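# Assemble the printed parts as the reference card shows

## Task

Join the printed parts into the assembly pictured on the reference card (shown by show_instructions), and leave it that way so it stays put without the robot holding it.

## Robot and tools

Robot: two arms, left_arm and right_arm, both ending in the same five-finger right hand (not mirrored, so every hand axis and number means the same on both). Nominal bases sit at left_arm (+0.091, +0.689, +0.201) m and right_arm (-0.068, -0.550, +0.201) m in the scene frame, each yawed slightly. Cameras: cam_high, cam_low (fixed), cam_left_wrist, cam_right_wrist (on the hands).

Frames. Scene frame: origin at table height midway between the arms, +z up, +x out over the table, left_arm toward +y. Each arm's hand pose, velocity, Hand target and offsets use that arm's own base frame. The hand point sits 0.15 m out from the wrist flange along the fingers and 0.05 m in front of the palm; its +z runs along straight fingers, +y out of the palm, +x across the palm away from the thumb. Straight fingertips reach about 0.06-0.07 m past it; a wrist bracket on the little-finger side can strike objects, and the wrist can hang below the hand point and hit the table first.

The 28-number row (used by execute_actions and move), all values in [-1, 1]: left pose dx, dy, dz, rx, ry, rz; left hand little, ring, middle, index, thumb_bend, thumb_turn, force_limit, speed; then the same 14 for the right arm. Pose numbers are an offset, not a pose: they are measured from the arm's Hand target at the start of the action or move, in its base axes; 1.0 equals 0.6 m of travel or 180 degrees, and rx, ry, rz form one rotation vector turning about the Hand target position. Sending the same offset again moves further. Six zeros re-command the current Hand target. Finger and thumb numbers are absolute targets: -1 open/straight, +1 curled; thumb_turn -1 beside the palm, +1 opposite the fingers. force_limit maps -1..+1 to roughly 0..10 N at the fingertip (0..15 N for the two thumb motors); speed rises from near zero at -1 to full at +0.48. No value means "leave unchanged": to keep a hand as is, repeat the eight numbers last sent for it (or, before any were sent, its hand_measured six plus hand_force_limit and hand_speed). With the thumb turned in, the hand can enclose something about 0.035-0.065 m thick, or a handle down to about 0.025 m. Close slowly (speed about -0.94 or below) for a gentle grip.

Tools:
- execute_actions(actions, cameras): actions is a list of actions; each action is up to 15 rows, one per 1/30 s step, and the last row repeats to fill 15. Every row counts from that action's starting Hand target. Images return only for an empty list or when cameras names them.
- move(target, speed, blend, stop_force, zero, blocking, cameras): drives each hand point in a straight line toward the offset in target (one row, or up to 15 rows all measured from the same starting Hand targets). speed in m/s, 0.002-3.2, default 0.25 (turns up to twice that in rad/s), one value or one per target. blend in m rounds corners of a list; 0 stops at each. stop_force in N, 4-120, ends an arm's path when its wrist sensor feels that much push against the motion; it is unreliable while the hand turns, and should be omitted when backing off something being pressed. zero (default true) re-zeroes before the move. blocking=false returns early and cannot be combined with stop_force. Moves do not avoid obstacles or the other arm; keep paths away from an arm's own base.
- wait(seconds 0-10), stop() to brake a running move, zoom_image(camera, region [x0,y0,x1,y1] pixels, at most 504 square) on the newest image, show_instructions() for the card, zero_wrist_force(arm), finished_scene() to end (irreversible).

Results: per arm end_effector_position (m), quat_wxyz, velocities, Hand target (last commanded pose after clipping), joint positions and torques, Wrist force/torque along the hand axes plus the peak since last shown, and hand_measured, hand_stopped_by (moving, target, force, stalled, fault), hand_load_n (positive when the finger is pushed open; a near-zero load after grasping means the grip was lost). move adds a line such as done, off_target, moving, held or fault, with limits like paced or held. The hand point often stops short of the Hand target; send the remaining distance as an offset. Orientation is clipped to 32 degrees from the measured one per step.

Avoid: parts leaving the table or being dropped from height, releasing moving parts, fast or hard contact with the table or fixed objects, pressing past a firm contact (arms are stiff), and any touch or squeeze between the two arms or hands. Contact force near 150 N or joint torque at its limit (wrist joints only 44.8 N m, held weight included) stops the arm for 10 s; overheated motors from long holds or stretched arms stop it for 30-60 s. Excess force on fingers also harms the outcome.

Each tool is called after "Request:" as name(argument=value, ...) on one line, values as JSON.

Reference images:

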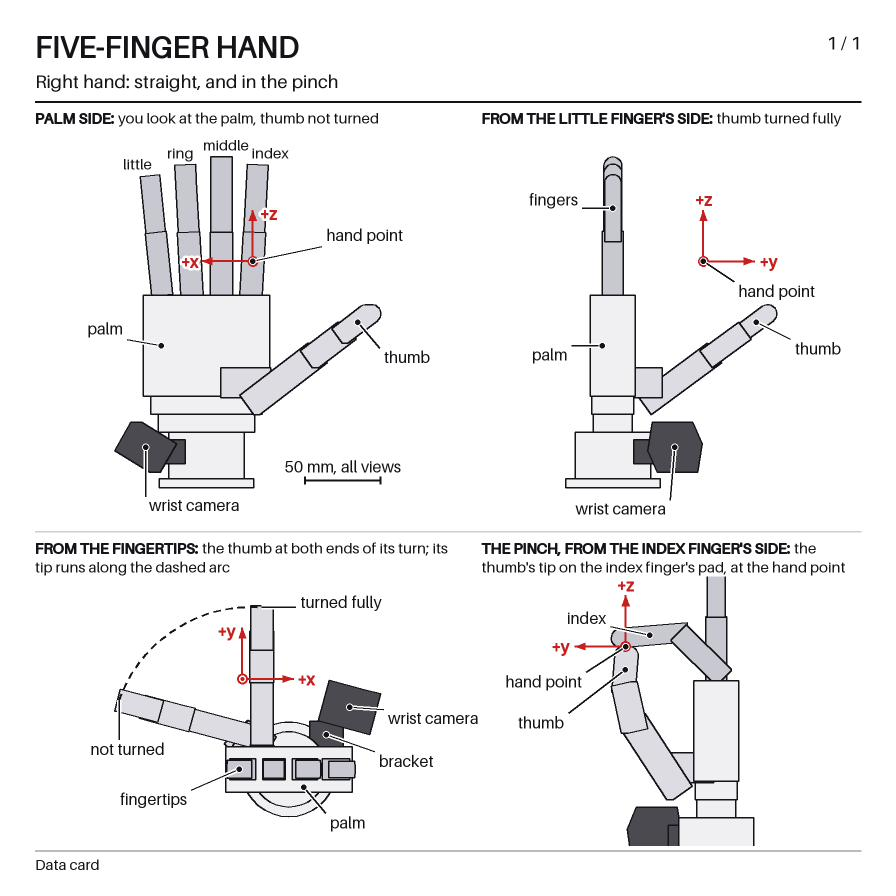

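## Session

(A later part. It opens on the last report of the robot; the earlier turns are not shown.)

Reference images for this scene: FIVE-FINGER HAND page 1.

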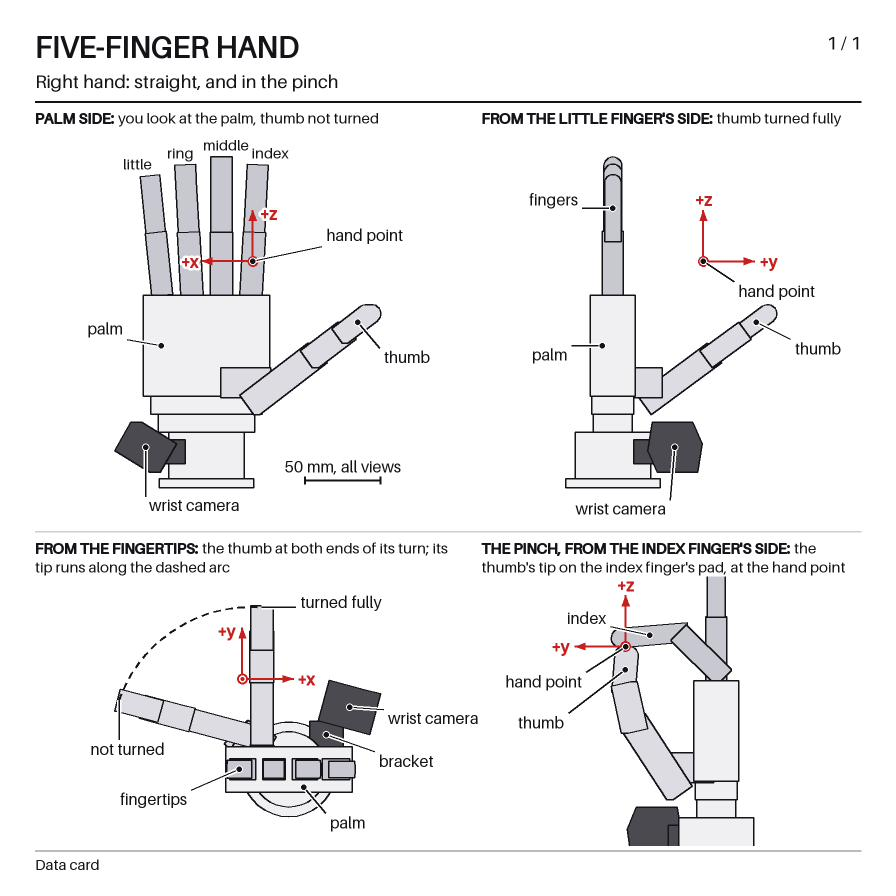

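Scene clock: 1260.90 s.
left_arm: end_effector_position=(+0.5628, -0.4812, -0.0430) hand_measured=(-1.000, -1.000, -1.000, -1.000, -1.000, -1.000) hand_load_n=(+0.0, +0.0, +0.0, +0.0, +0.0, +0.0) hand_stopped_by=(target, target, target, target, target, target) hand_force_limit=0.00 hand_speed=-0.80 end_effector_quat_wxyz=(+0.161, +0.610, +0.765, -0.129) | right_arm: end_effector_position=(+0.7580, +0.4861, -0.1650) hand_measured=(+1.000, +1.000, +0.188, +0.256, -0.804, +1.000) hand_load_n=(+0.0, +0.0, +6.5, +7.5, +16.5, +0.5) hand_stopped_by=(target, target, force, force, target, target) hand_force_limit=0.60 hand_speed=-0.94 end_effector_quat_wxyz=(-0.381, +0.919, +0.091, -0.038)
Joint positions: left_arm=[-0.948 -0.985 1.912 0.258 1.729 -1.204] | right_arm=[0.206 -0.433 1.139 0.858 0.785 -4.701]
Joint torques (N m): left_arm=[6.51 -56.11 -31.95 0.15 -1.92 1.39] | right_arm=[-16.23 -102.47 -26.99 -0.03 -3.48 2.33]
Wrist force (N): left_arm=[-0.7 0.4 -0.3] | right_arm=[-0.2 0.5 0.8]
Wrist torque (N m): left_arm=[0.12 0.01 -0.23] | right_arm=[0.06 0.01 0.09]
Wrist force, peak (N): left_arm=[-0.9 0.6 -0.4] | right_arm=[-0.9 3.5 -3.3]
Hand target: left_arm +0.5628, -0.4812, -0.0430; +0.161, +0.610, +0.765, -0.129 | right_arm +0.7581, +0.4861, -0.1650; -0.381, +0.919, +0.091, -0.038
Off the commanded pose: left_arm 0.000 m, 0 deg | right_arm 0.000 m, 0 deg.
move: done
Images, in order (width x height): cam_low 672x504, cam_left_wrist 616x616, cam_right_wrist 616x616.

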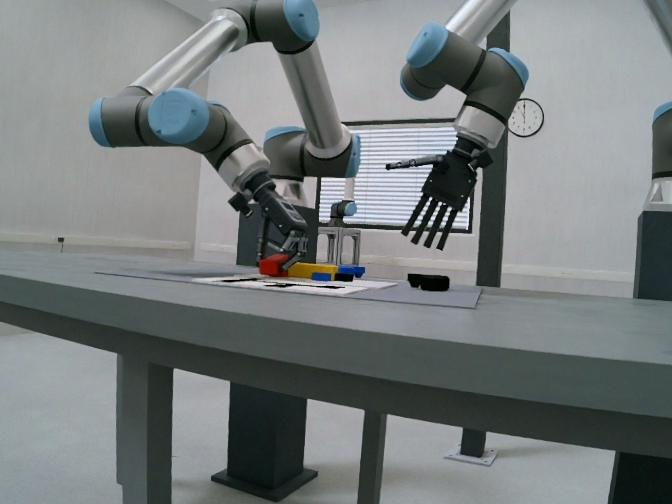

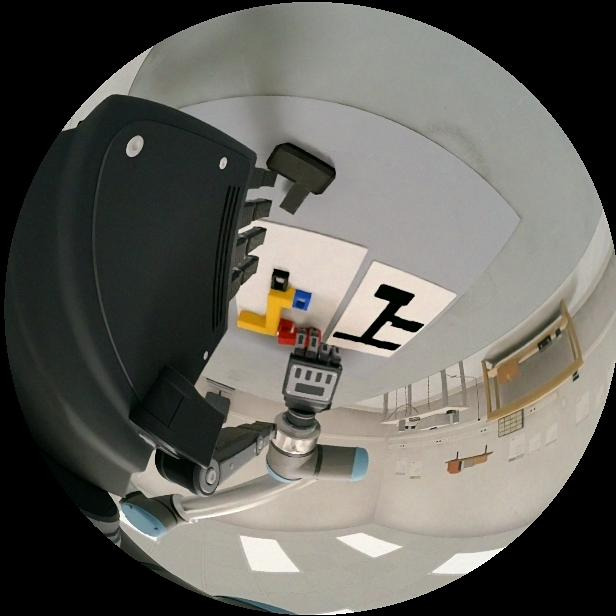

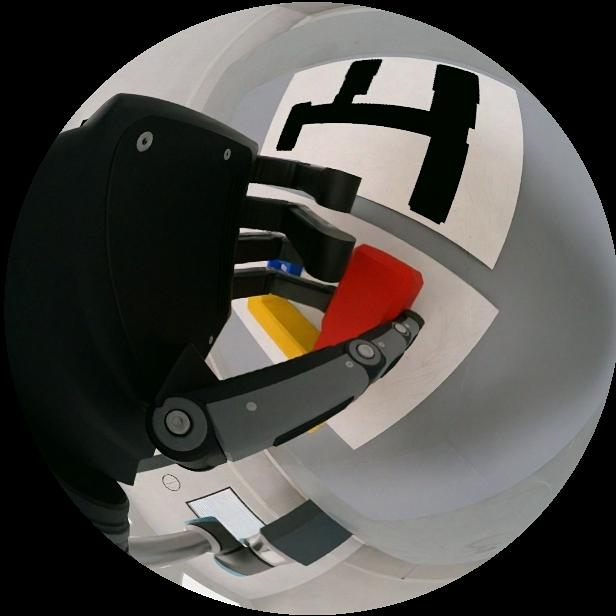

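Request:
move(target=[0,0,0,0,0,0,-1,-1,-1,-1,-1,-1,0,-0.8,0.0032,0.0044,0,0,0,0,1,1,0.6,0.6,-0.8,1,0.6,-0.94], speed=0.03, cameras=["cam_left_wrist", "cam_low"])

Request:
zoom_image(camera="cam_left_wrist", region=[272, 312, 304, 344])

Request:
zoom_image(camera="cam_low", region=[255, 248, 300, 283])

Scene clock: 1284.27 s.
left_arm: end_effector_position=(+0.5628, -0.4812, -0.0430) hand_measured=(-1.000, -1.000, -1.000, -1.000, -1.000, -1.000) hand_load_n=(+0.0, +0.0, +0.0, +0.0, +0.0, +0.0) hand_stopped_by=(target, target, target, target, target, target) hand_force_limit=0.00 hand_speed=-0.80 end_effector_quat_wxyz=(+0.161, +0.610, +0.765, -0.129) | right_arm: end_effector_position=(+0.7600, +0.4888, -0.1650) hand_measured=(+1.000, +1.000, +0.188, +0.256, -0.804, +1.000) hand_load_n=(+0.0, +0.0, +6.5, +7.5, +16.5, +0.0) hand_stopped_by=(target, target, force, force, target, target) hand_force_limit=0.60 hand_speed=-0.94 end_effector_quat_wxyz=(-0.381, +0.919, +0.091, -0.038)
Joint positions: left_arm=[-0.948 -0.985 1.912 0.258 1.729 -1.204] | right_arm=[0.209 -0.43 1.13 0.86 0.785 -4.697]
Joint torques (N m): left_arm=[6.15 -57.48 -32.8 0.14 -2.11 1.58] | right_arm=[8.62 -92.38 -24.22 7.67 -0.5 1.16]
Wrist force (N): left_arm=[-0.7 0.5 -0.2] | right_arm=[-0.2 1.0 0.6]
Wrist torque (N m): left_arm=[0.12 0.00 -0.23] | right_arm=[0.14 0.02 0.11]
Wrist force, peak (N): left_arm=[-1.0 0.4 -0.3] | right_arm=[-0.4 1.1 0.9]
Hand target: left_arm +0.5628, -0.4812, -0.0430; +0.161, +0.610, +0.765, -0.129 | right_arm +0.7600, +0.4888, -0.1650; -0.381, +0.919, +0.091, -0.038
Off the commanded pose: left_arm 0.000 m, 0 deg | right_arm 0.000 m, 0 deg.
move: done
Images, in order (width x height): cam_low 672x504, cam_left_wrist 616x616.

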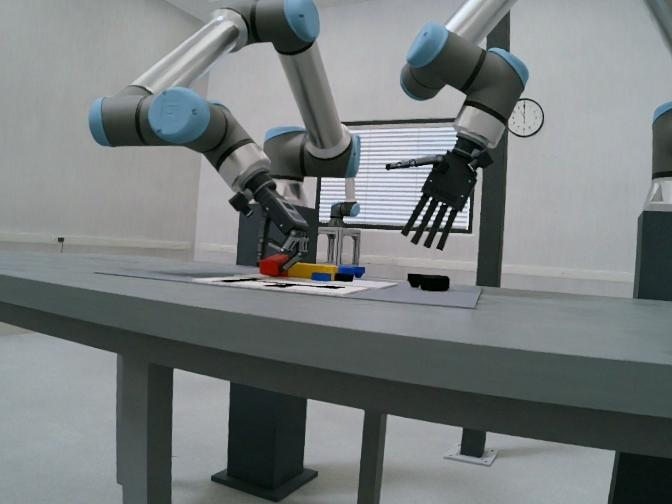

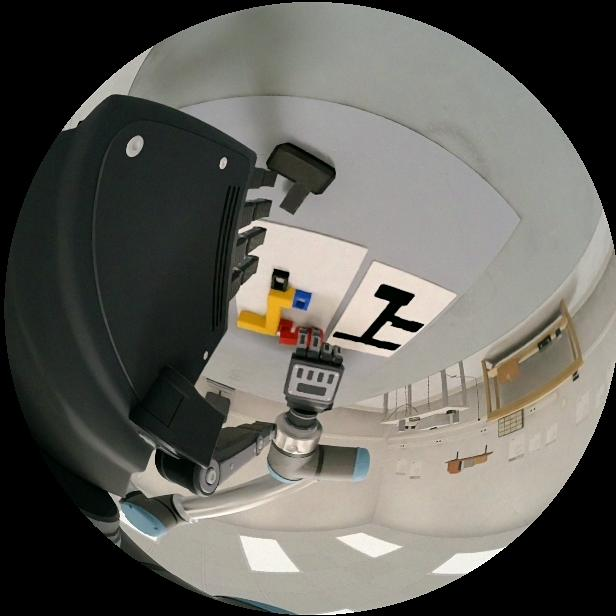

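Scaled by 15.750 from the camera's 616x616 image, which has a finer 880x880 frame.

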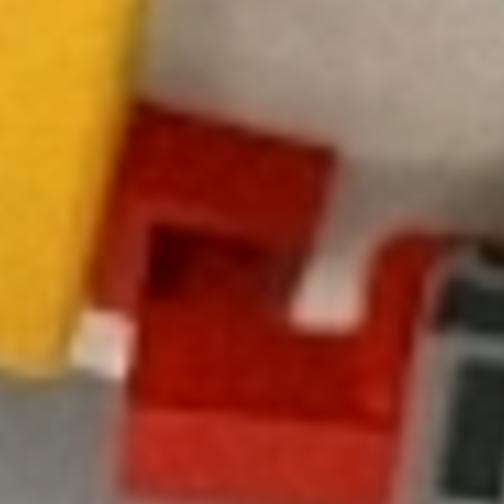

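Scaled by 11.200 from the camera's 672x504 image, which has a finer 960x720 frame.

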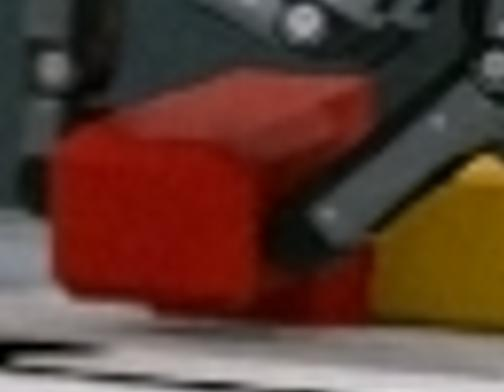

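Request:
move(target=[[0,0,0,0,0,0,-1,-1,-1,-1,-1,-1,0,-0.8,-0.0041,-0.0006,0,0,0,0,1,1,0.6,0.6,-0.8,1,0.6,-0.94],[0,0,0,0,0,0,-1,-1,-1,-1,-1,-1,0,-0.8,-0.0041,-0.0006,-0.0117,0,0,0,1,1,0.6,0.6,-0.8,1,0.6,-0.94]], speed=[0.03,0.01], stop_force=7, cameras=["cam_left_wrist", "cam_low"])

Request:
zoom_image(camera="cam_left_wrist", region=[272, 312, 304, 344])

Request:
zoom_image(camera="cam_low", region=[255, 248, 300, 283])

Scene clock: 1314.33 s.
left_arm: end_effector_position=(+0.5628, -0.4812, -0.0430) hand_measured=(-1.000, -1.000, -1.000, -1.000, -1.000, -1.000) hand_load_n=(+0.0, +0.0, +0.0, +0.0, +0.0, +0.0) hand_stopped_by=(target, target, target, target, target, target) hand_force_limit=0.00 hand_speed=-0.80 end_effector_quat_wxyz=(+0.161, +0.610, +0.765, -0.129) | right_arm: end_effector_position=(+0.7575, +0.4884, -0.1697) hand_measured=(+1.000, +1.000, +0.188, +0.256, -0.804, +1.000) hand_load_n=(+0.0, +0.0, +7.0, +6.0, +17.0, -0.5) hand_stopped_by=(target, target, force, force, target, target) hand_force_limit=0.60 hand_speed=-0.94 end_effector_quat_wxyz=(-0.381, +0.919, +0.091, -0.038)
Joint positions: left_arm=[-0.948 -0.985 1.912 0.258 1.729 -1.204] | right_arm=[0.209 -0.428 1.137 0.852 0.785 -4.697]
Joint torques (N m): left_arm=[6.33 -58.29 -32.02 0.06 -2.2 1.41] | right_arm=[9.62 -118.18 -20.73 7.42 0.5 2.4]
Wrist force (N): left_arm=[-0.4 0.3 -0.3] | right_arm=[-0.1 1.3 -0.8]
Wrist torque (N m): left_arm=[0.10 -0.04 -0.22] | right_arm=[0.07 -0.01 0.06]
Wrist force, peak (N): left_arm=[-1.1 0.4 -0.5] | right_arm=[-2.1 -3.6 -7.1]
Hand target: left_arm +0.5628, -0.4812, -0.0430; +0.161, +0.610, +0.765, -0.129 | right_arm +0.7575, +0.4884, -0.1697; -0.381, +0.919, +0.091, -0.038 (not the last commanded pose)
Off the commanded pose: left_arm 0.000 m, 0 deg | right_arm 0.002 m, 0 deg.
move: contact (right_arm); path passed 1 of 2 targets
Images, in order (width x height): cam_low 672x504, cam_left_wrist 616x616.

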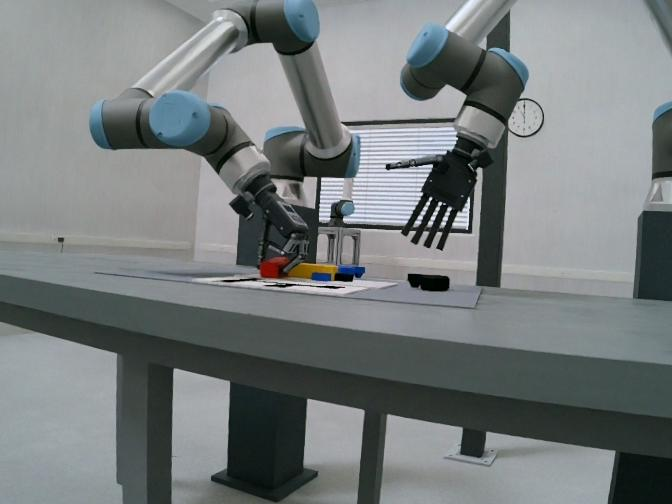

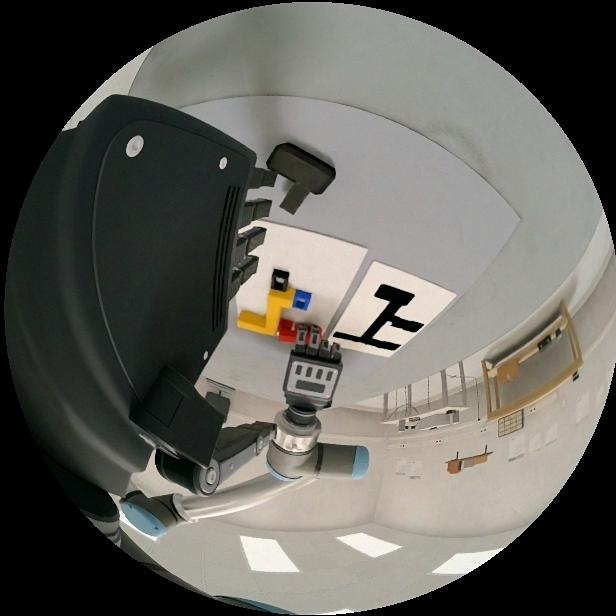

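Scaled by 15.750 from the camera's 616x616 image, which has a finer 880x880 frame.

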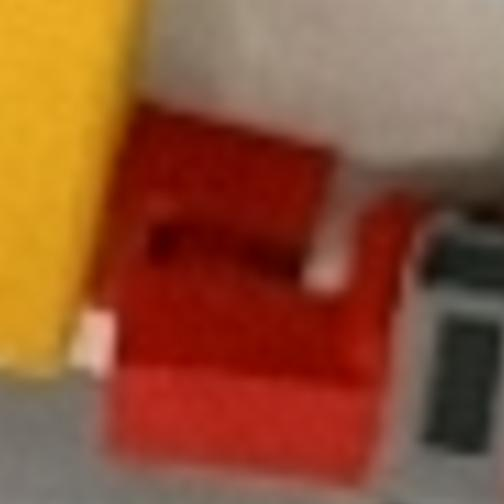

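Scaled by 11.200 from the camera's 672x504 image, which has a finer 960x720 frame.

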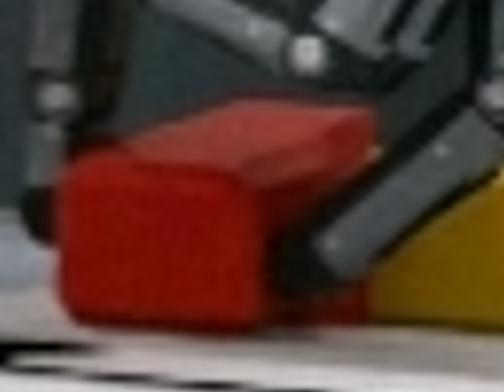

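Request:
execute_actions(actions=[], cameras=["all"])

Scene clock: 1348.87 s.
left_arm: end_effector_position=(+0.5628, -0.4812, -0.0430) hand_measured=(-1.000, -1.000, -1.000, -1.000, -1.000, -1.000) hand_load_n=(+0.0, +0.0, +0.0, +0.0, +0.0, +0.0) hand_stopped_by=(target, target, target, target, target, target) hand_force_limit=0.00 hand_speed=-0.80 end_effector_quat_wxyz=(+0.161, +0.610, +0.765, -0.129) | right_arm: end_effector_position=(+0.7575, +0.4884, -0.1697) hand_measured=(+1.000, +1.000, +0.188, +0.256, -0.804, +1.000) hand_load_n=(+0.0, +0.0, +6.5, +6.5, +17.0, +0.0) hand_stopped_by=(target, target, force, force, target, target) hand_force_limit=0.60 hand_speed=-0.94 end_effector_quat_wxyz=(-0.381, +0.919, +0.091, -0.038)
Joint positions: left_arm=[-0.948 -0.985 1.912 0.258 1.729 -1.204] | right_arm=[0.209 -0.428 1.137 0.852 0.785 -4.697]
Joint velocities: within noise
Joint torques (N m): left_arm=[5.07 -57.71 -32.65 0.32 -2.21 1.25] | right_arm=[-1.49 -118.75 -22.09 7.15 0.46 2.1]
Wrist force (N): left_arm=[-0.5 0.5 -0.2] | right_arm=[-0.1 1.8 -0.5]
Wrist torque (N m): left_arm=[0.13 -0.03 -0.22] | right_arm=[0.11 -0.02 0.08]
Wrist force, peak (N): left_arm=[-0.8 0.3 -0.6] | right_arm=[-0.2 2.2 -0.8]
Hand target: left_arm +0.5628, -0.4812, -0.0430; +0.161, +0.610, +0.765, -0.129 | right_arm +0.7575, +0.4884, -0.1697; -0.381, +0.919, +0.091, -0.038 (not the last commanded pose)
Off the commanded pose: left_arm 0.000 m, 0 deg | right_arm 0.002 m, 0 deg.

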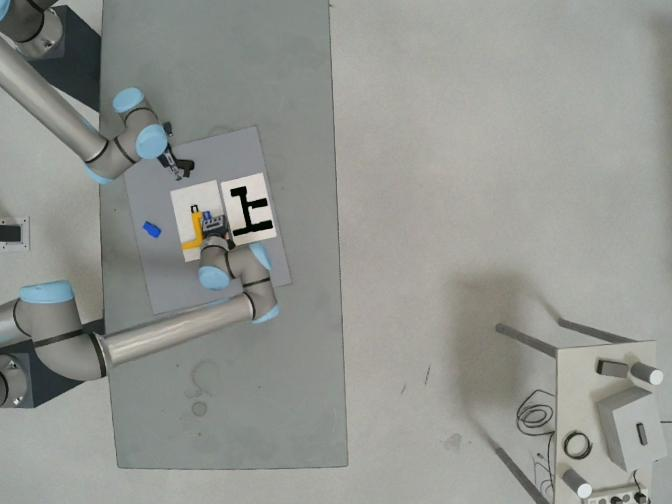

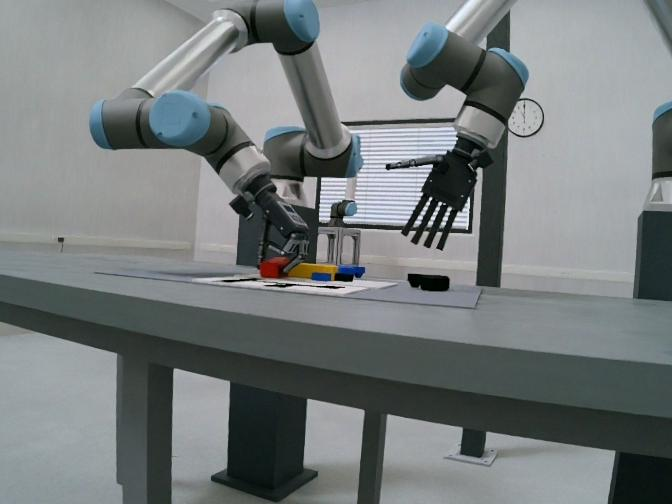

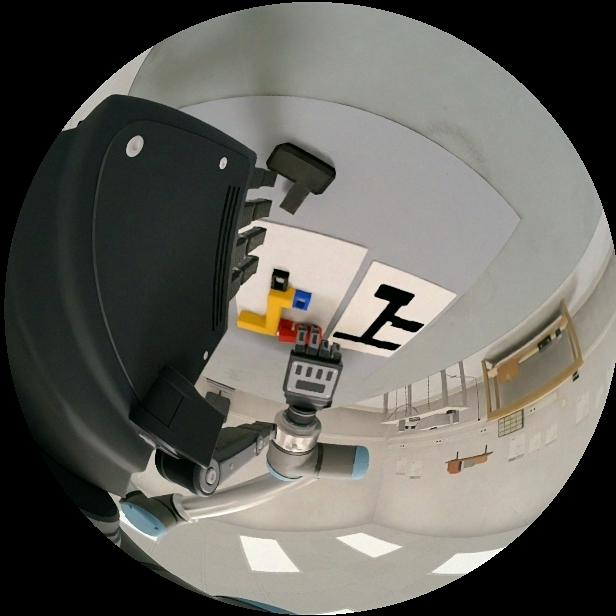

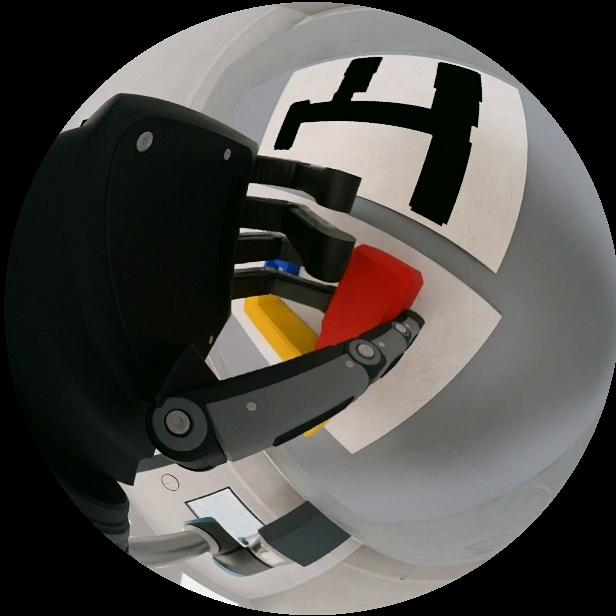

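Request:
zoom_image(camera="cam_left_wrist", region=[272, 312, 304, 344])

Request:
zoom_image(camera="cam_low", region=[250, 245, 310, 290])

Request:
zoom_image(camera="cam_right_wrist", region=[240, 220, 480, 460])

Scaled by 15.750 from the camera's 616x616 image, which has a finer 880x880 frame.

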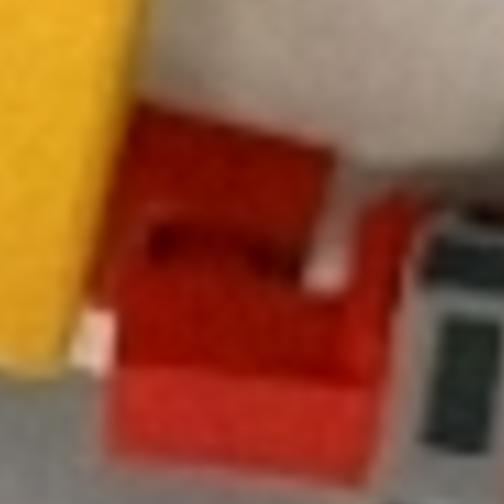

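Scaled by 8.400 from the camera's 672x504 image, which has a finer 960x720 frame.

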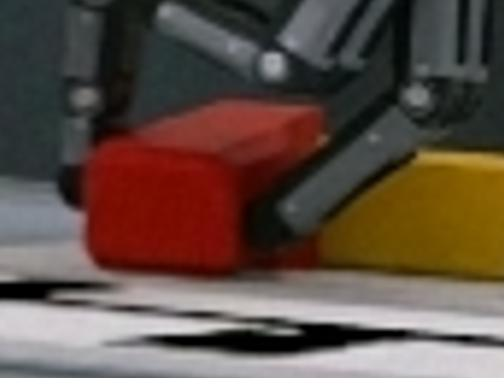

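Scaled by 2.100 from the camera's 616x616 image, which has a finer 880x880 frame.

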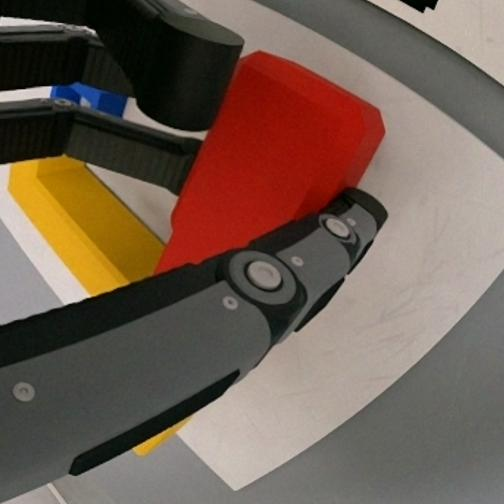

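Request:
move(target=[0,0,0,0,0,0,-1,-1,-1,-1,-1,-1,0,-0.8,0,0,-0.0083,0,0,0,1,1,0.6,0.6,-0.8,1,0.6,-0.94], speed=0.01, stop_force=15, cameras=["cam_left_wrist","cam_low","cam_right_wrist"])

Request:
zoom_image(camera="cam_left_wrist", region=[272, 312, 304, 344])

Scene clock: 1372.53 s.
left_arm: end_effector_position=(+0.5628, -0.4812, -0.0430) hand_measured=(-1.000, -1.000, -1.000, -1.000, -1.000, -1.000) hand_load_n=(+0.0, +0.0, +0.5, +0.0, +0.0, +0.0) hand_stopped_by=(target, target, target, target, target, target) hand_force_limit=0.00 hand_speed=-0.80 end_effector_quat_wxyz=(+0.161, +0.610, +0.765, -0.129) | right_arm: end_effector_position=(+0.7575, +0.4884, -0.1747) hand_measured=(+1.000, +1.000, +0.188, +0.256, -0.804, +1.000) hand_load_n=(+0.0, +0.0, +5.0, +1.5, +19.0, -0.5) hand_stopped_by=(target, target, force, force, target, target) hand_force_limit=0.60 hand_speed=-0.94 end_effector_quat_wxyz=(-0.381, +0.919, +0.091, -0.038)
Joint positions: left_arm=[-0.948 -0.985 1.912 0.258 1.729 -1.204] | right_arm=[0.209 -0.422 1.135 0.848 0.785 -4.697]
Joint torques (N m): left_arm=[4.46 -57.12 -32.55 0.16 -2.19 0.72] | right_arm=[-7.3 -101.84 -24.6 1.88 0.62 1.79]
Wrist force (N): left_arm=[-0.5 0.7 -0.2] | right_arm=[-0.5 -3.2 -11.5]
Wrist torque (N m): left_arm=[0.15 -0.03 -0.21] | right_arm=[-0.19 0.10 -0.05]
Wrist force, peak (N): left_arm=[-0.9 0.5 -0.6] | right_arm=[-0.1 -3.5 -11.5]
Hand target: left_arm +0.5628, -0.4812, -0.0430; +0.161, +0.610, +0.765, -0.129 | right_arm +0.7575, +0.4884, -0.1746; -0.381, +0.919, +0.091, -0.038
Off the commanded pose: left_arm 0.000 m, 0 deg | right_arm 0.000 m, 0 deg.
move: done
Images, in order (width x height): cam_low 672x504, cam_left_wrist 616x616, cam_right_wrist 616x616.

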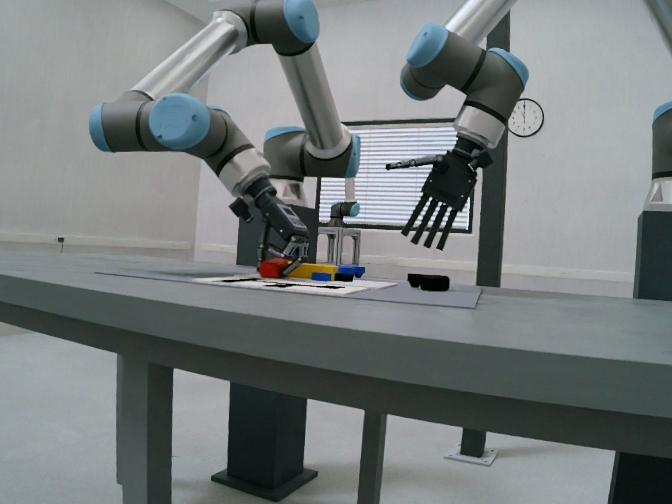

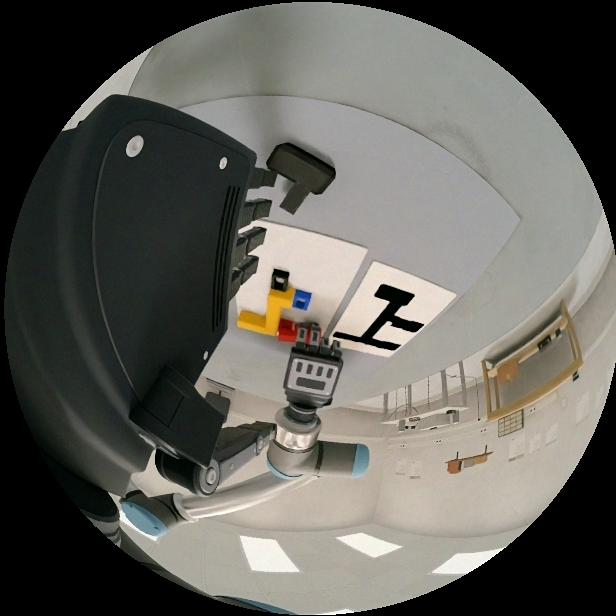

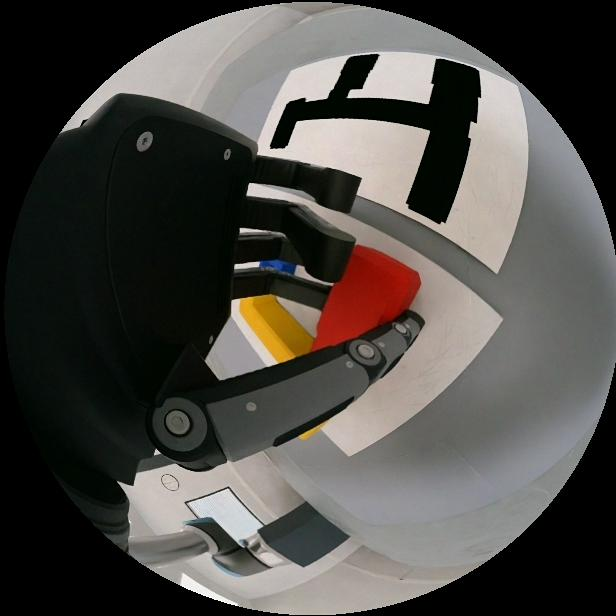

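Scaled by 15.750 from the camera's 616x616 image, which has a finer 880x880 frame.

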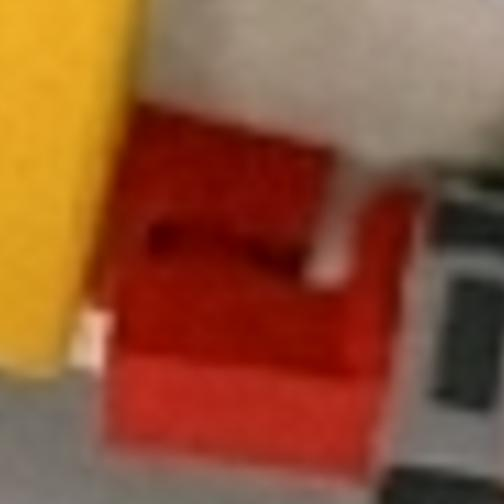

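Request:
move(target=[[0,0,0,0,0,0,-1,-1,-1,-1,-1,-1,0,-0.8,0,0,0.0017,0,0,0,1,1,0.6,0.6,-1,1,0.6,-0.7],[0,0,0,0,0,0,-1,-1,-1,-1,-1,-1,0,-0.8,0,0,0.0083,0,0,0,1,1,0.6,0.6,-1,1,0.6,-0.7]], speed=0.02, cameras=["cam_left_wrist","cam_low","cam_right_wrist"])

Request:
zoom_image(camera="cam_left_wrist", region=[272, 312, 304, 344])

Request:
zoom_image(camera="cam_right_wrist", region=[240, 220, 480, 460])

Scene clock: 1408.30 s.
left_arm: end_effector_position=(+0.5628, -0.4812, -0.0430) hand_measured=(-1.000, -1.000, -1.000, -1.000, -1.000, -1.000) hand_load_n=(+0.0, +0.0, +0.0, +0.0, +0.0, +0.0) hand_stopped_by=(target, target, target, target, target, target) hand_force_limit=0.00 hand_speed=-0.80 end_effector_quat_wxyz=(+0.161, +0.610, +0.765, -0.129) | right_arm: end_effector_position=(+0.7575, +0.4884, -0.1696) hand_measured=(+1.000, +1.000, +0.188, +0.256, -1.000, +1.000) hand_load_n=(+0.0, +0.0, +0.0, +0.0, +0.0, +0.0) hand_stopped_by=(target, target, force, force, target, target) hand_force_limit=0.60 hand_speed=-0.70 end_effector_quat_wxyz=(-0.381, +0.919, +0.091, -0.038)
Joint positions: left_arm=[-0.948 -0.985 1.912 0.258 1.729 -1.204] | right_arm=[0.209 -0.428 1.137 0.852 0.785 -4.697]
Joint torques (N m): left_arm=[4.87 -58.61 -31.63 0.54 -2.24 0.71] | right_arm=[-7.74 -106.17 -22.09 7.15 0.36 1.65]
Wrist force (N): left_arm=[-0.8 0.3 -0.5] | right_arm=[-0.3 0.7 0.7]
Wrist torque (N m): left_arm=[0.12 0.02 -0.24] | right_arm=[0.11 0.03 0.10]
Wrist force, peak (N): left_arm=[-0.9 0.2 -0.6] | right_arm=[-0.2 -3.6 -11.7]
Hand target: left_arm +0.5628, -0.4812, -0.0430; +0.161, +0.610, +0.765, -0.129 | right_arm +0.7575, +0.4884, -0.1697; -0.381, +0.919, +0.091, -0.038
Off the commanded pose: left_arm 0.000 m, 0 deg | right_arm 0.000 m, 0 deg.
move: done
Images, in order (width x height): cam_low 672x504, cam_left_wrist 616x616, cam_right_wrist 616x616.

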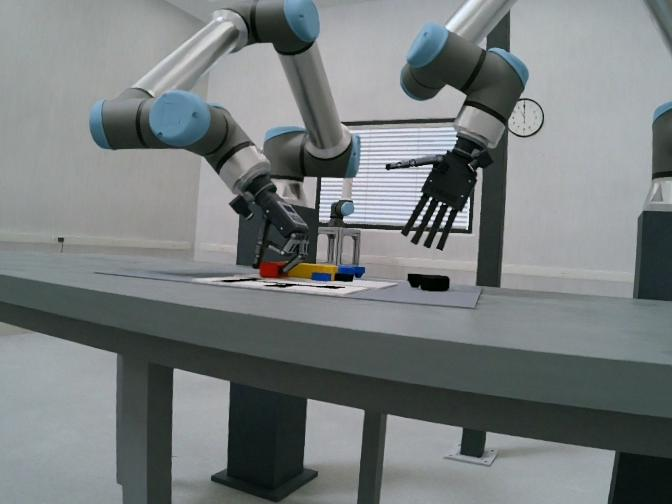

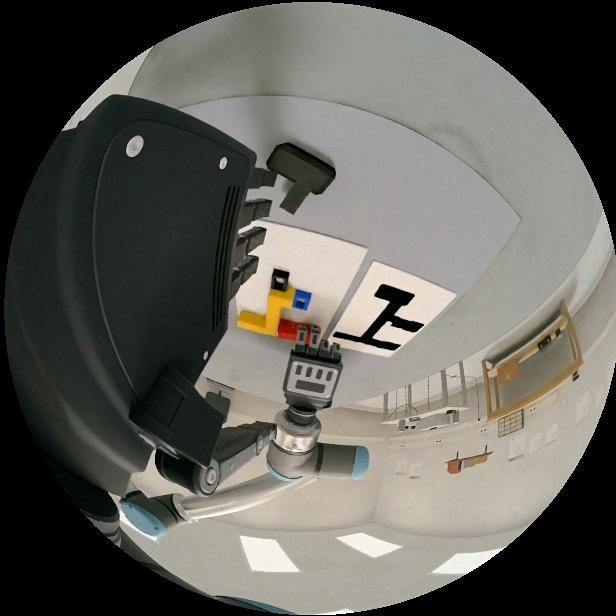

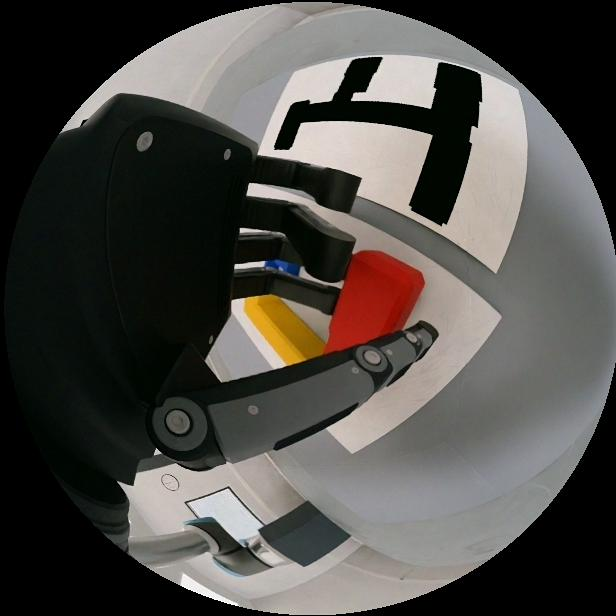

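Scaled by 15.750 from the camera's 616x616 image, which has a finer 880x880 frame.

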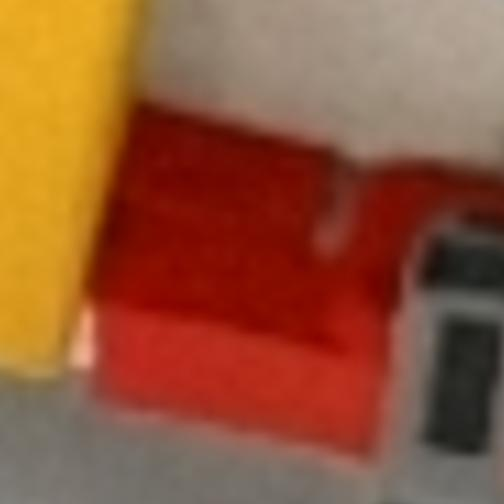

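Scaled by 2.100 from the camera's 616x616 image, which has a finer 880x880 frame.

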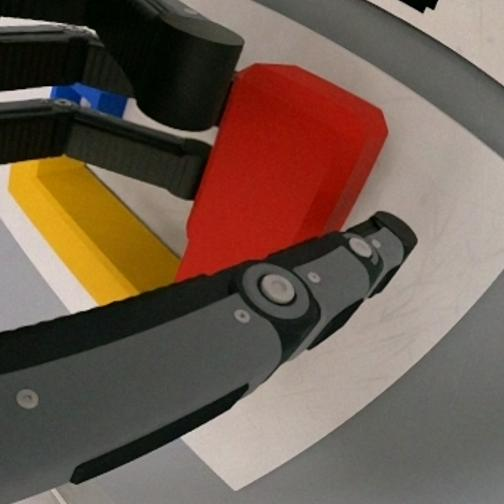

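Request:
move(target=[[0,0,0,0,0,0,-1,-1,-1,-1,-1,-1,0,-0.8,-0.0004,0.0025,0.003,0,0,0,1,1,0.6,0.6,-1,1,0.6,-0.7],[0,0,0,0,0,0,-1,-1,-1,-1,-1,-1,0,-0.8,-0.0004,0.0025,0.1,0,0,0,1,1,0.6,0.6,-1,1,0.6,-0.7]], speed=[0.02, 0.06], cameras=["cam_left_wrist","cam_low","cam_right_wrist"])

Request:
zoom_image(camera="cam_left_wrist", region=[256, 264, 336, 344])

Request:
zoom_image(camera="cam_low", region=[245, 235, 365, 295])

Request:
zoom_image(camera="cam_right_wrist", region=[200, 200, 480, 480])

Scene clock: 1416.63 s.
left_arm: end_effector_position=(+0.5628, -0.4812, -0.0430) hand_measured=(-1.000, -1.000, -1.000, -1.000, -1.000, -1.000) hand_load_n=(+0.0, +0.0, +0.0, +0.0, +0.0, +0.0) hand_stopped_by=(target, target, target, target, target, target) hand_force_limit=0.00 hand_speed=-0.80 end_effector_quat_wxyz=(+0.161, +0.610, +0.765, -0.129) | right_arm: end_effector_position=(+0.7572, +0.4899, -0.1094) hand_measured=(+1.000, +1.000, +0.188, +0.256, -1.000, +1.000) hand_load_n=(+0.0, +0.0, +0.0, +0.0, +0.0, +0.0) hand_stopped_by=(target, target, force, force, target, target) hand_force_limit=0.60 hand_speed=-0.70 end_effector_quat_wxyz=(-0.381, +0.919, +0.091, -0.038)
Joint positions: left_arm=[-0.948 -0.985 1.912 0.258 1.729 -1.204] | right_arm=[0.21 -0.496 1.152 0.903 0.785 -4.694]
Joint torques (N m): left_arm=[4.94 -56.61 -31.64 0.64 -2.11 0.39] | right_arm=[8.16 -86.14 -27.37 0.51 0.96 2.52]
Wrist force (N): left_arm=[-0.7 0.4 -0.3] | right_arm=[-0.5 0.6 0.6]
Wrist torque (N m): left_arm=[0.12 0.01 -0.23] | right_arm=[0.07 0.04 0.05]
Wrist force, peak (N): left_arm=[-0.6 0.6 -0.7] | right_arm=[0.0 0.9 1.2]
Hand target: left_arm +0.5628, -0.4812, -0.0430; +0.161, +0.610, +0.765, -0.129 | right_arm +0.7573, +0.4899, -0.1097; -0.381, +0.919, +0.091, -0.038
Off the commanded pose: left_arm 0.000 m, 0 deg | right_arm 0.000 m, 0 deg.
move: done
Images, in order (width x height): cam_low 672x504, cam_left_wrist 616x616, cam_right_wrist 616x616.

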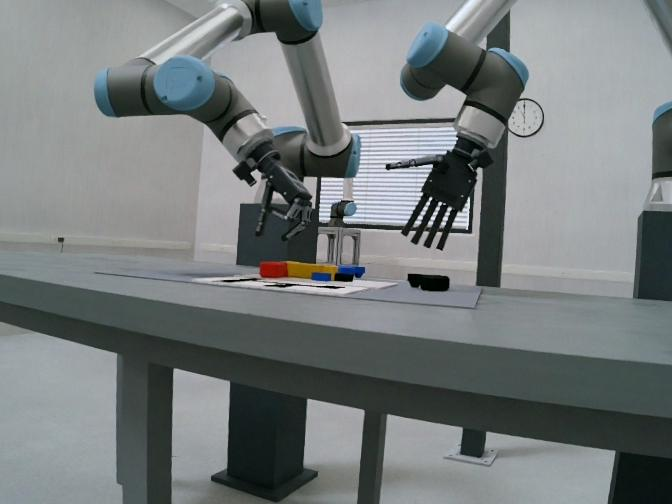

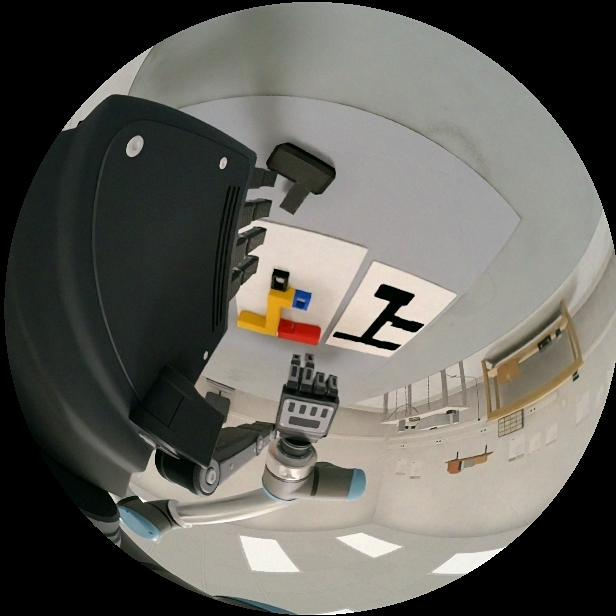

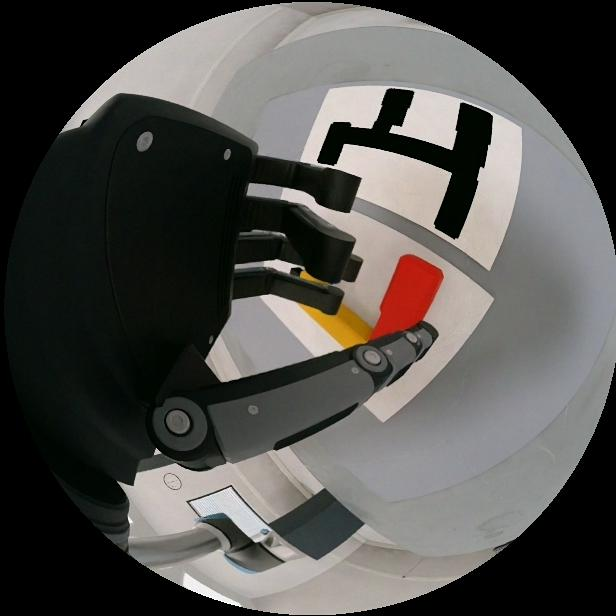

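Scaled by 6.300 from the camera's 616x616 image, which has a finer 880x880 frame.

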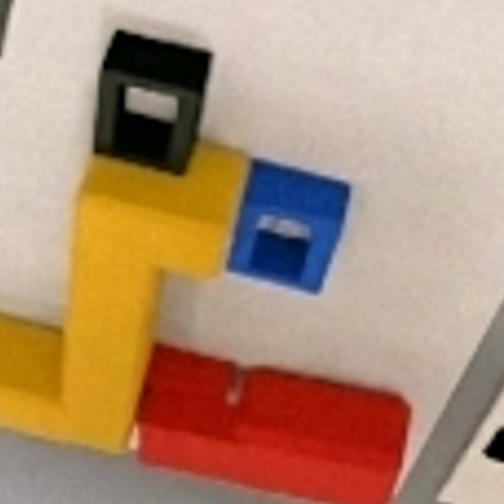

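Scaled by 4.200 from the camera's 672x504 image, which has a finer 960x720 frame.

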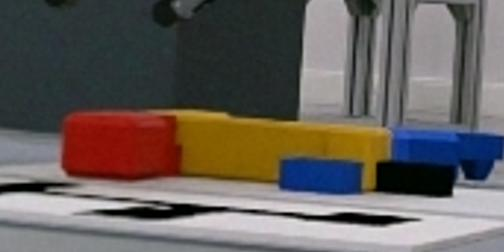

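Scaled by 1.800 from the camera's 616x616 image, which has a finer 880x880 frame.

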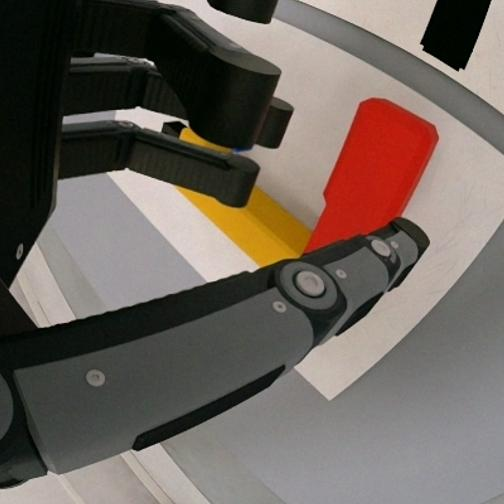

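Request:
execute_actions(actions=[], cameras=["cam_high","cam_left_wrist"])

Request:
zoom_image(camera="cam_high", region=[120, 120, 300, 300])

Scene clock: 1426.10 s.
left_arm: end_effector_position=(+0.5628, -0.4812, -0.0430) hand_measured=(-1.000, -1.000, -1.000, -1.000, -1.000, -1.000) hand_load_n=(+0.0, +0.0, +0.0, +0.0, +0.0, +0.0) hand_stopped_by=(target, target, target, target, target, target) hand_force_limit=0.00 hand_speed=-0.80 end_effector_quat_wxyz=(+0.161, +0.610, +0.765, -0.129) | right_arm: end_effector_position=(+0.7573, +0.4899, -0.1097) hand_measured=(+1.000, +1.000, +0.188, +0.256, -1.000, +1.000) hand_load_n=(+0.0, +0.0, +0.0, +0.0, +0.0, +0.0) hand_stopped_by=(target, target, force, force, target, target) hand_force_limit=0.60 hand_speed=-0.70 end_effector_quat_wxyz=(-0.381, +0.919, +0.091, -0.038)
Joint positions: left_arm=[-0.948 -0.985 1.912 0.258 1.729 -1.204] | right_arm=[0.21 -0.496 1.152 0.902 0.785 -4.694]
Joint velocities: within noise
Joint torques (N m): left_arm=[5.58 -58.46 -32.43 0.61 -2.26 0.41] | right_arm=[-10 -85.27 -35.35 -1.04 0.89 -2.37]
Wrist force (N): left_arm=[-0.7 0.5 -0.3] | right_arm=[-0.4 0.7 0.6]
Wrist torque (N m): left_arm=[0.14 0.00 -0.23] | right_arm=[0.10 0.02 0.06]
Wrist force, peak (N): left_arm=[-0.6 0.3 -0.8] | right_arm=[-0.5 0.8 0.9]
Hand target: left_arm +0.5628, -0.4812, -0.0430; +0.161, +0.610, +0.765, -0.129 | right_arm +0.7573, +0.4899, -0.1097; -0.381, +0.919, +0.091, -0.038
Off the commanded pose: left_arm 0.000 m, 0 deg | right_arm 0.000 m, 0 deg.
Images, in order (width x height): cam_high 672x504, cam_left_wrist 616x616.

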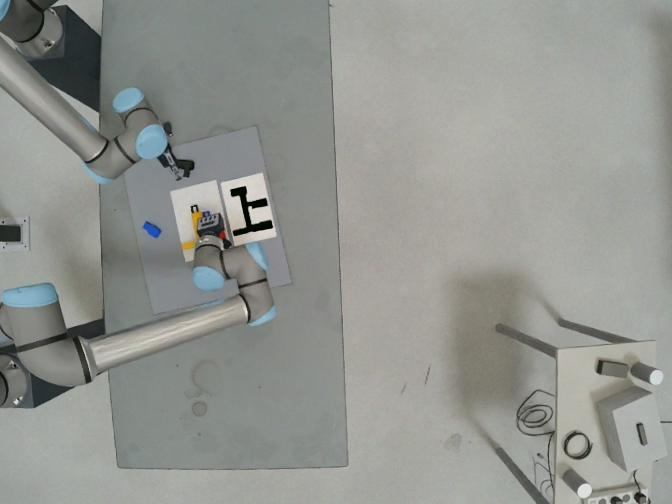

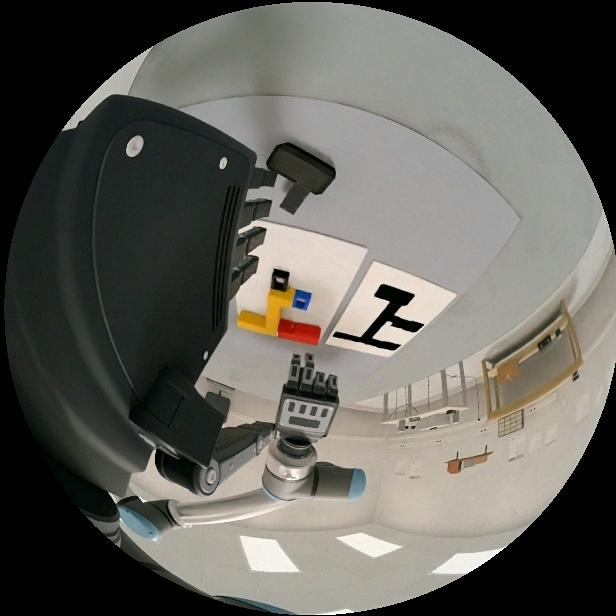

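Scaled by 2.800 from the camera's 672x504 image, which has a finer 960x720 frame.

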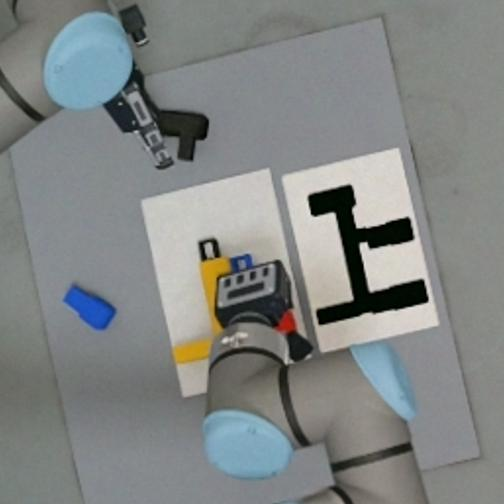

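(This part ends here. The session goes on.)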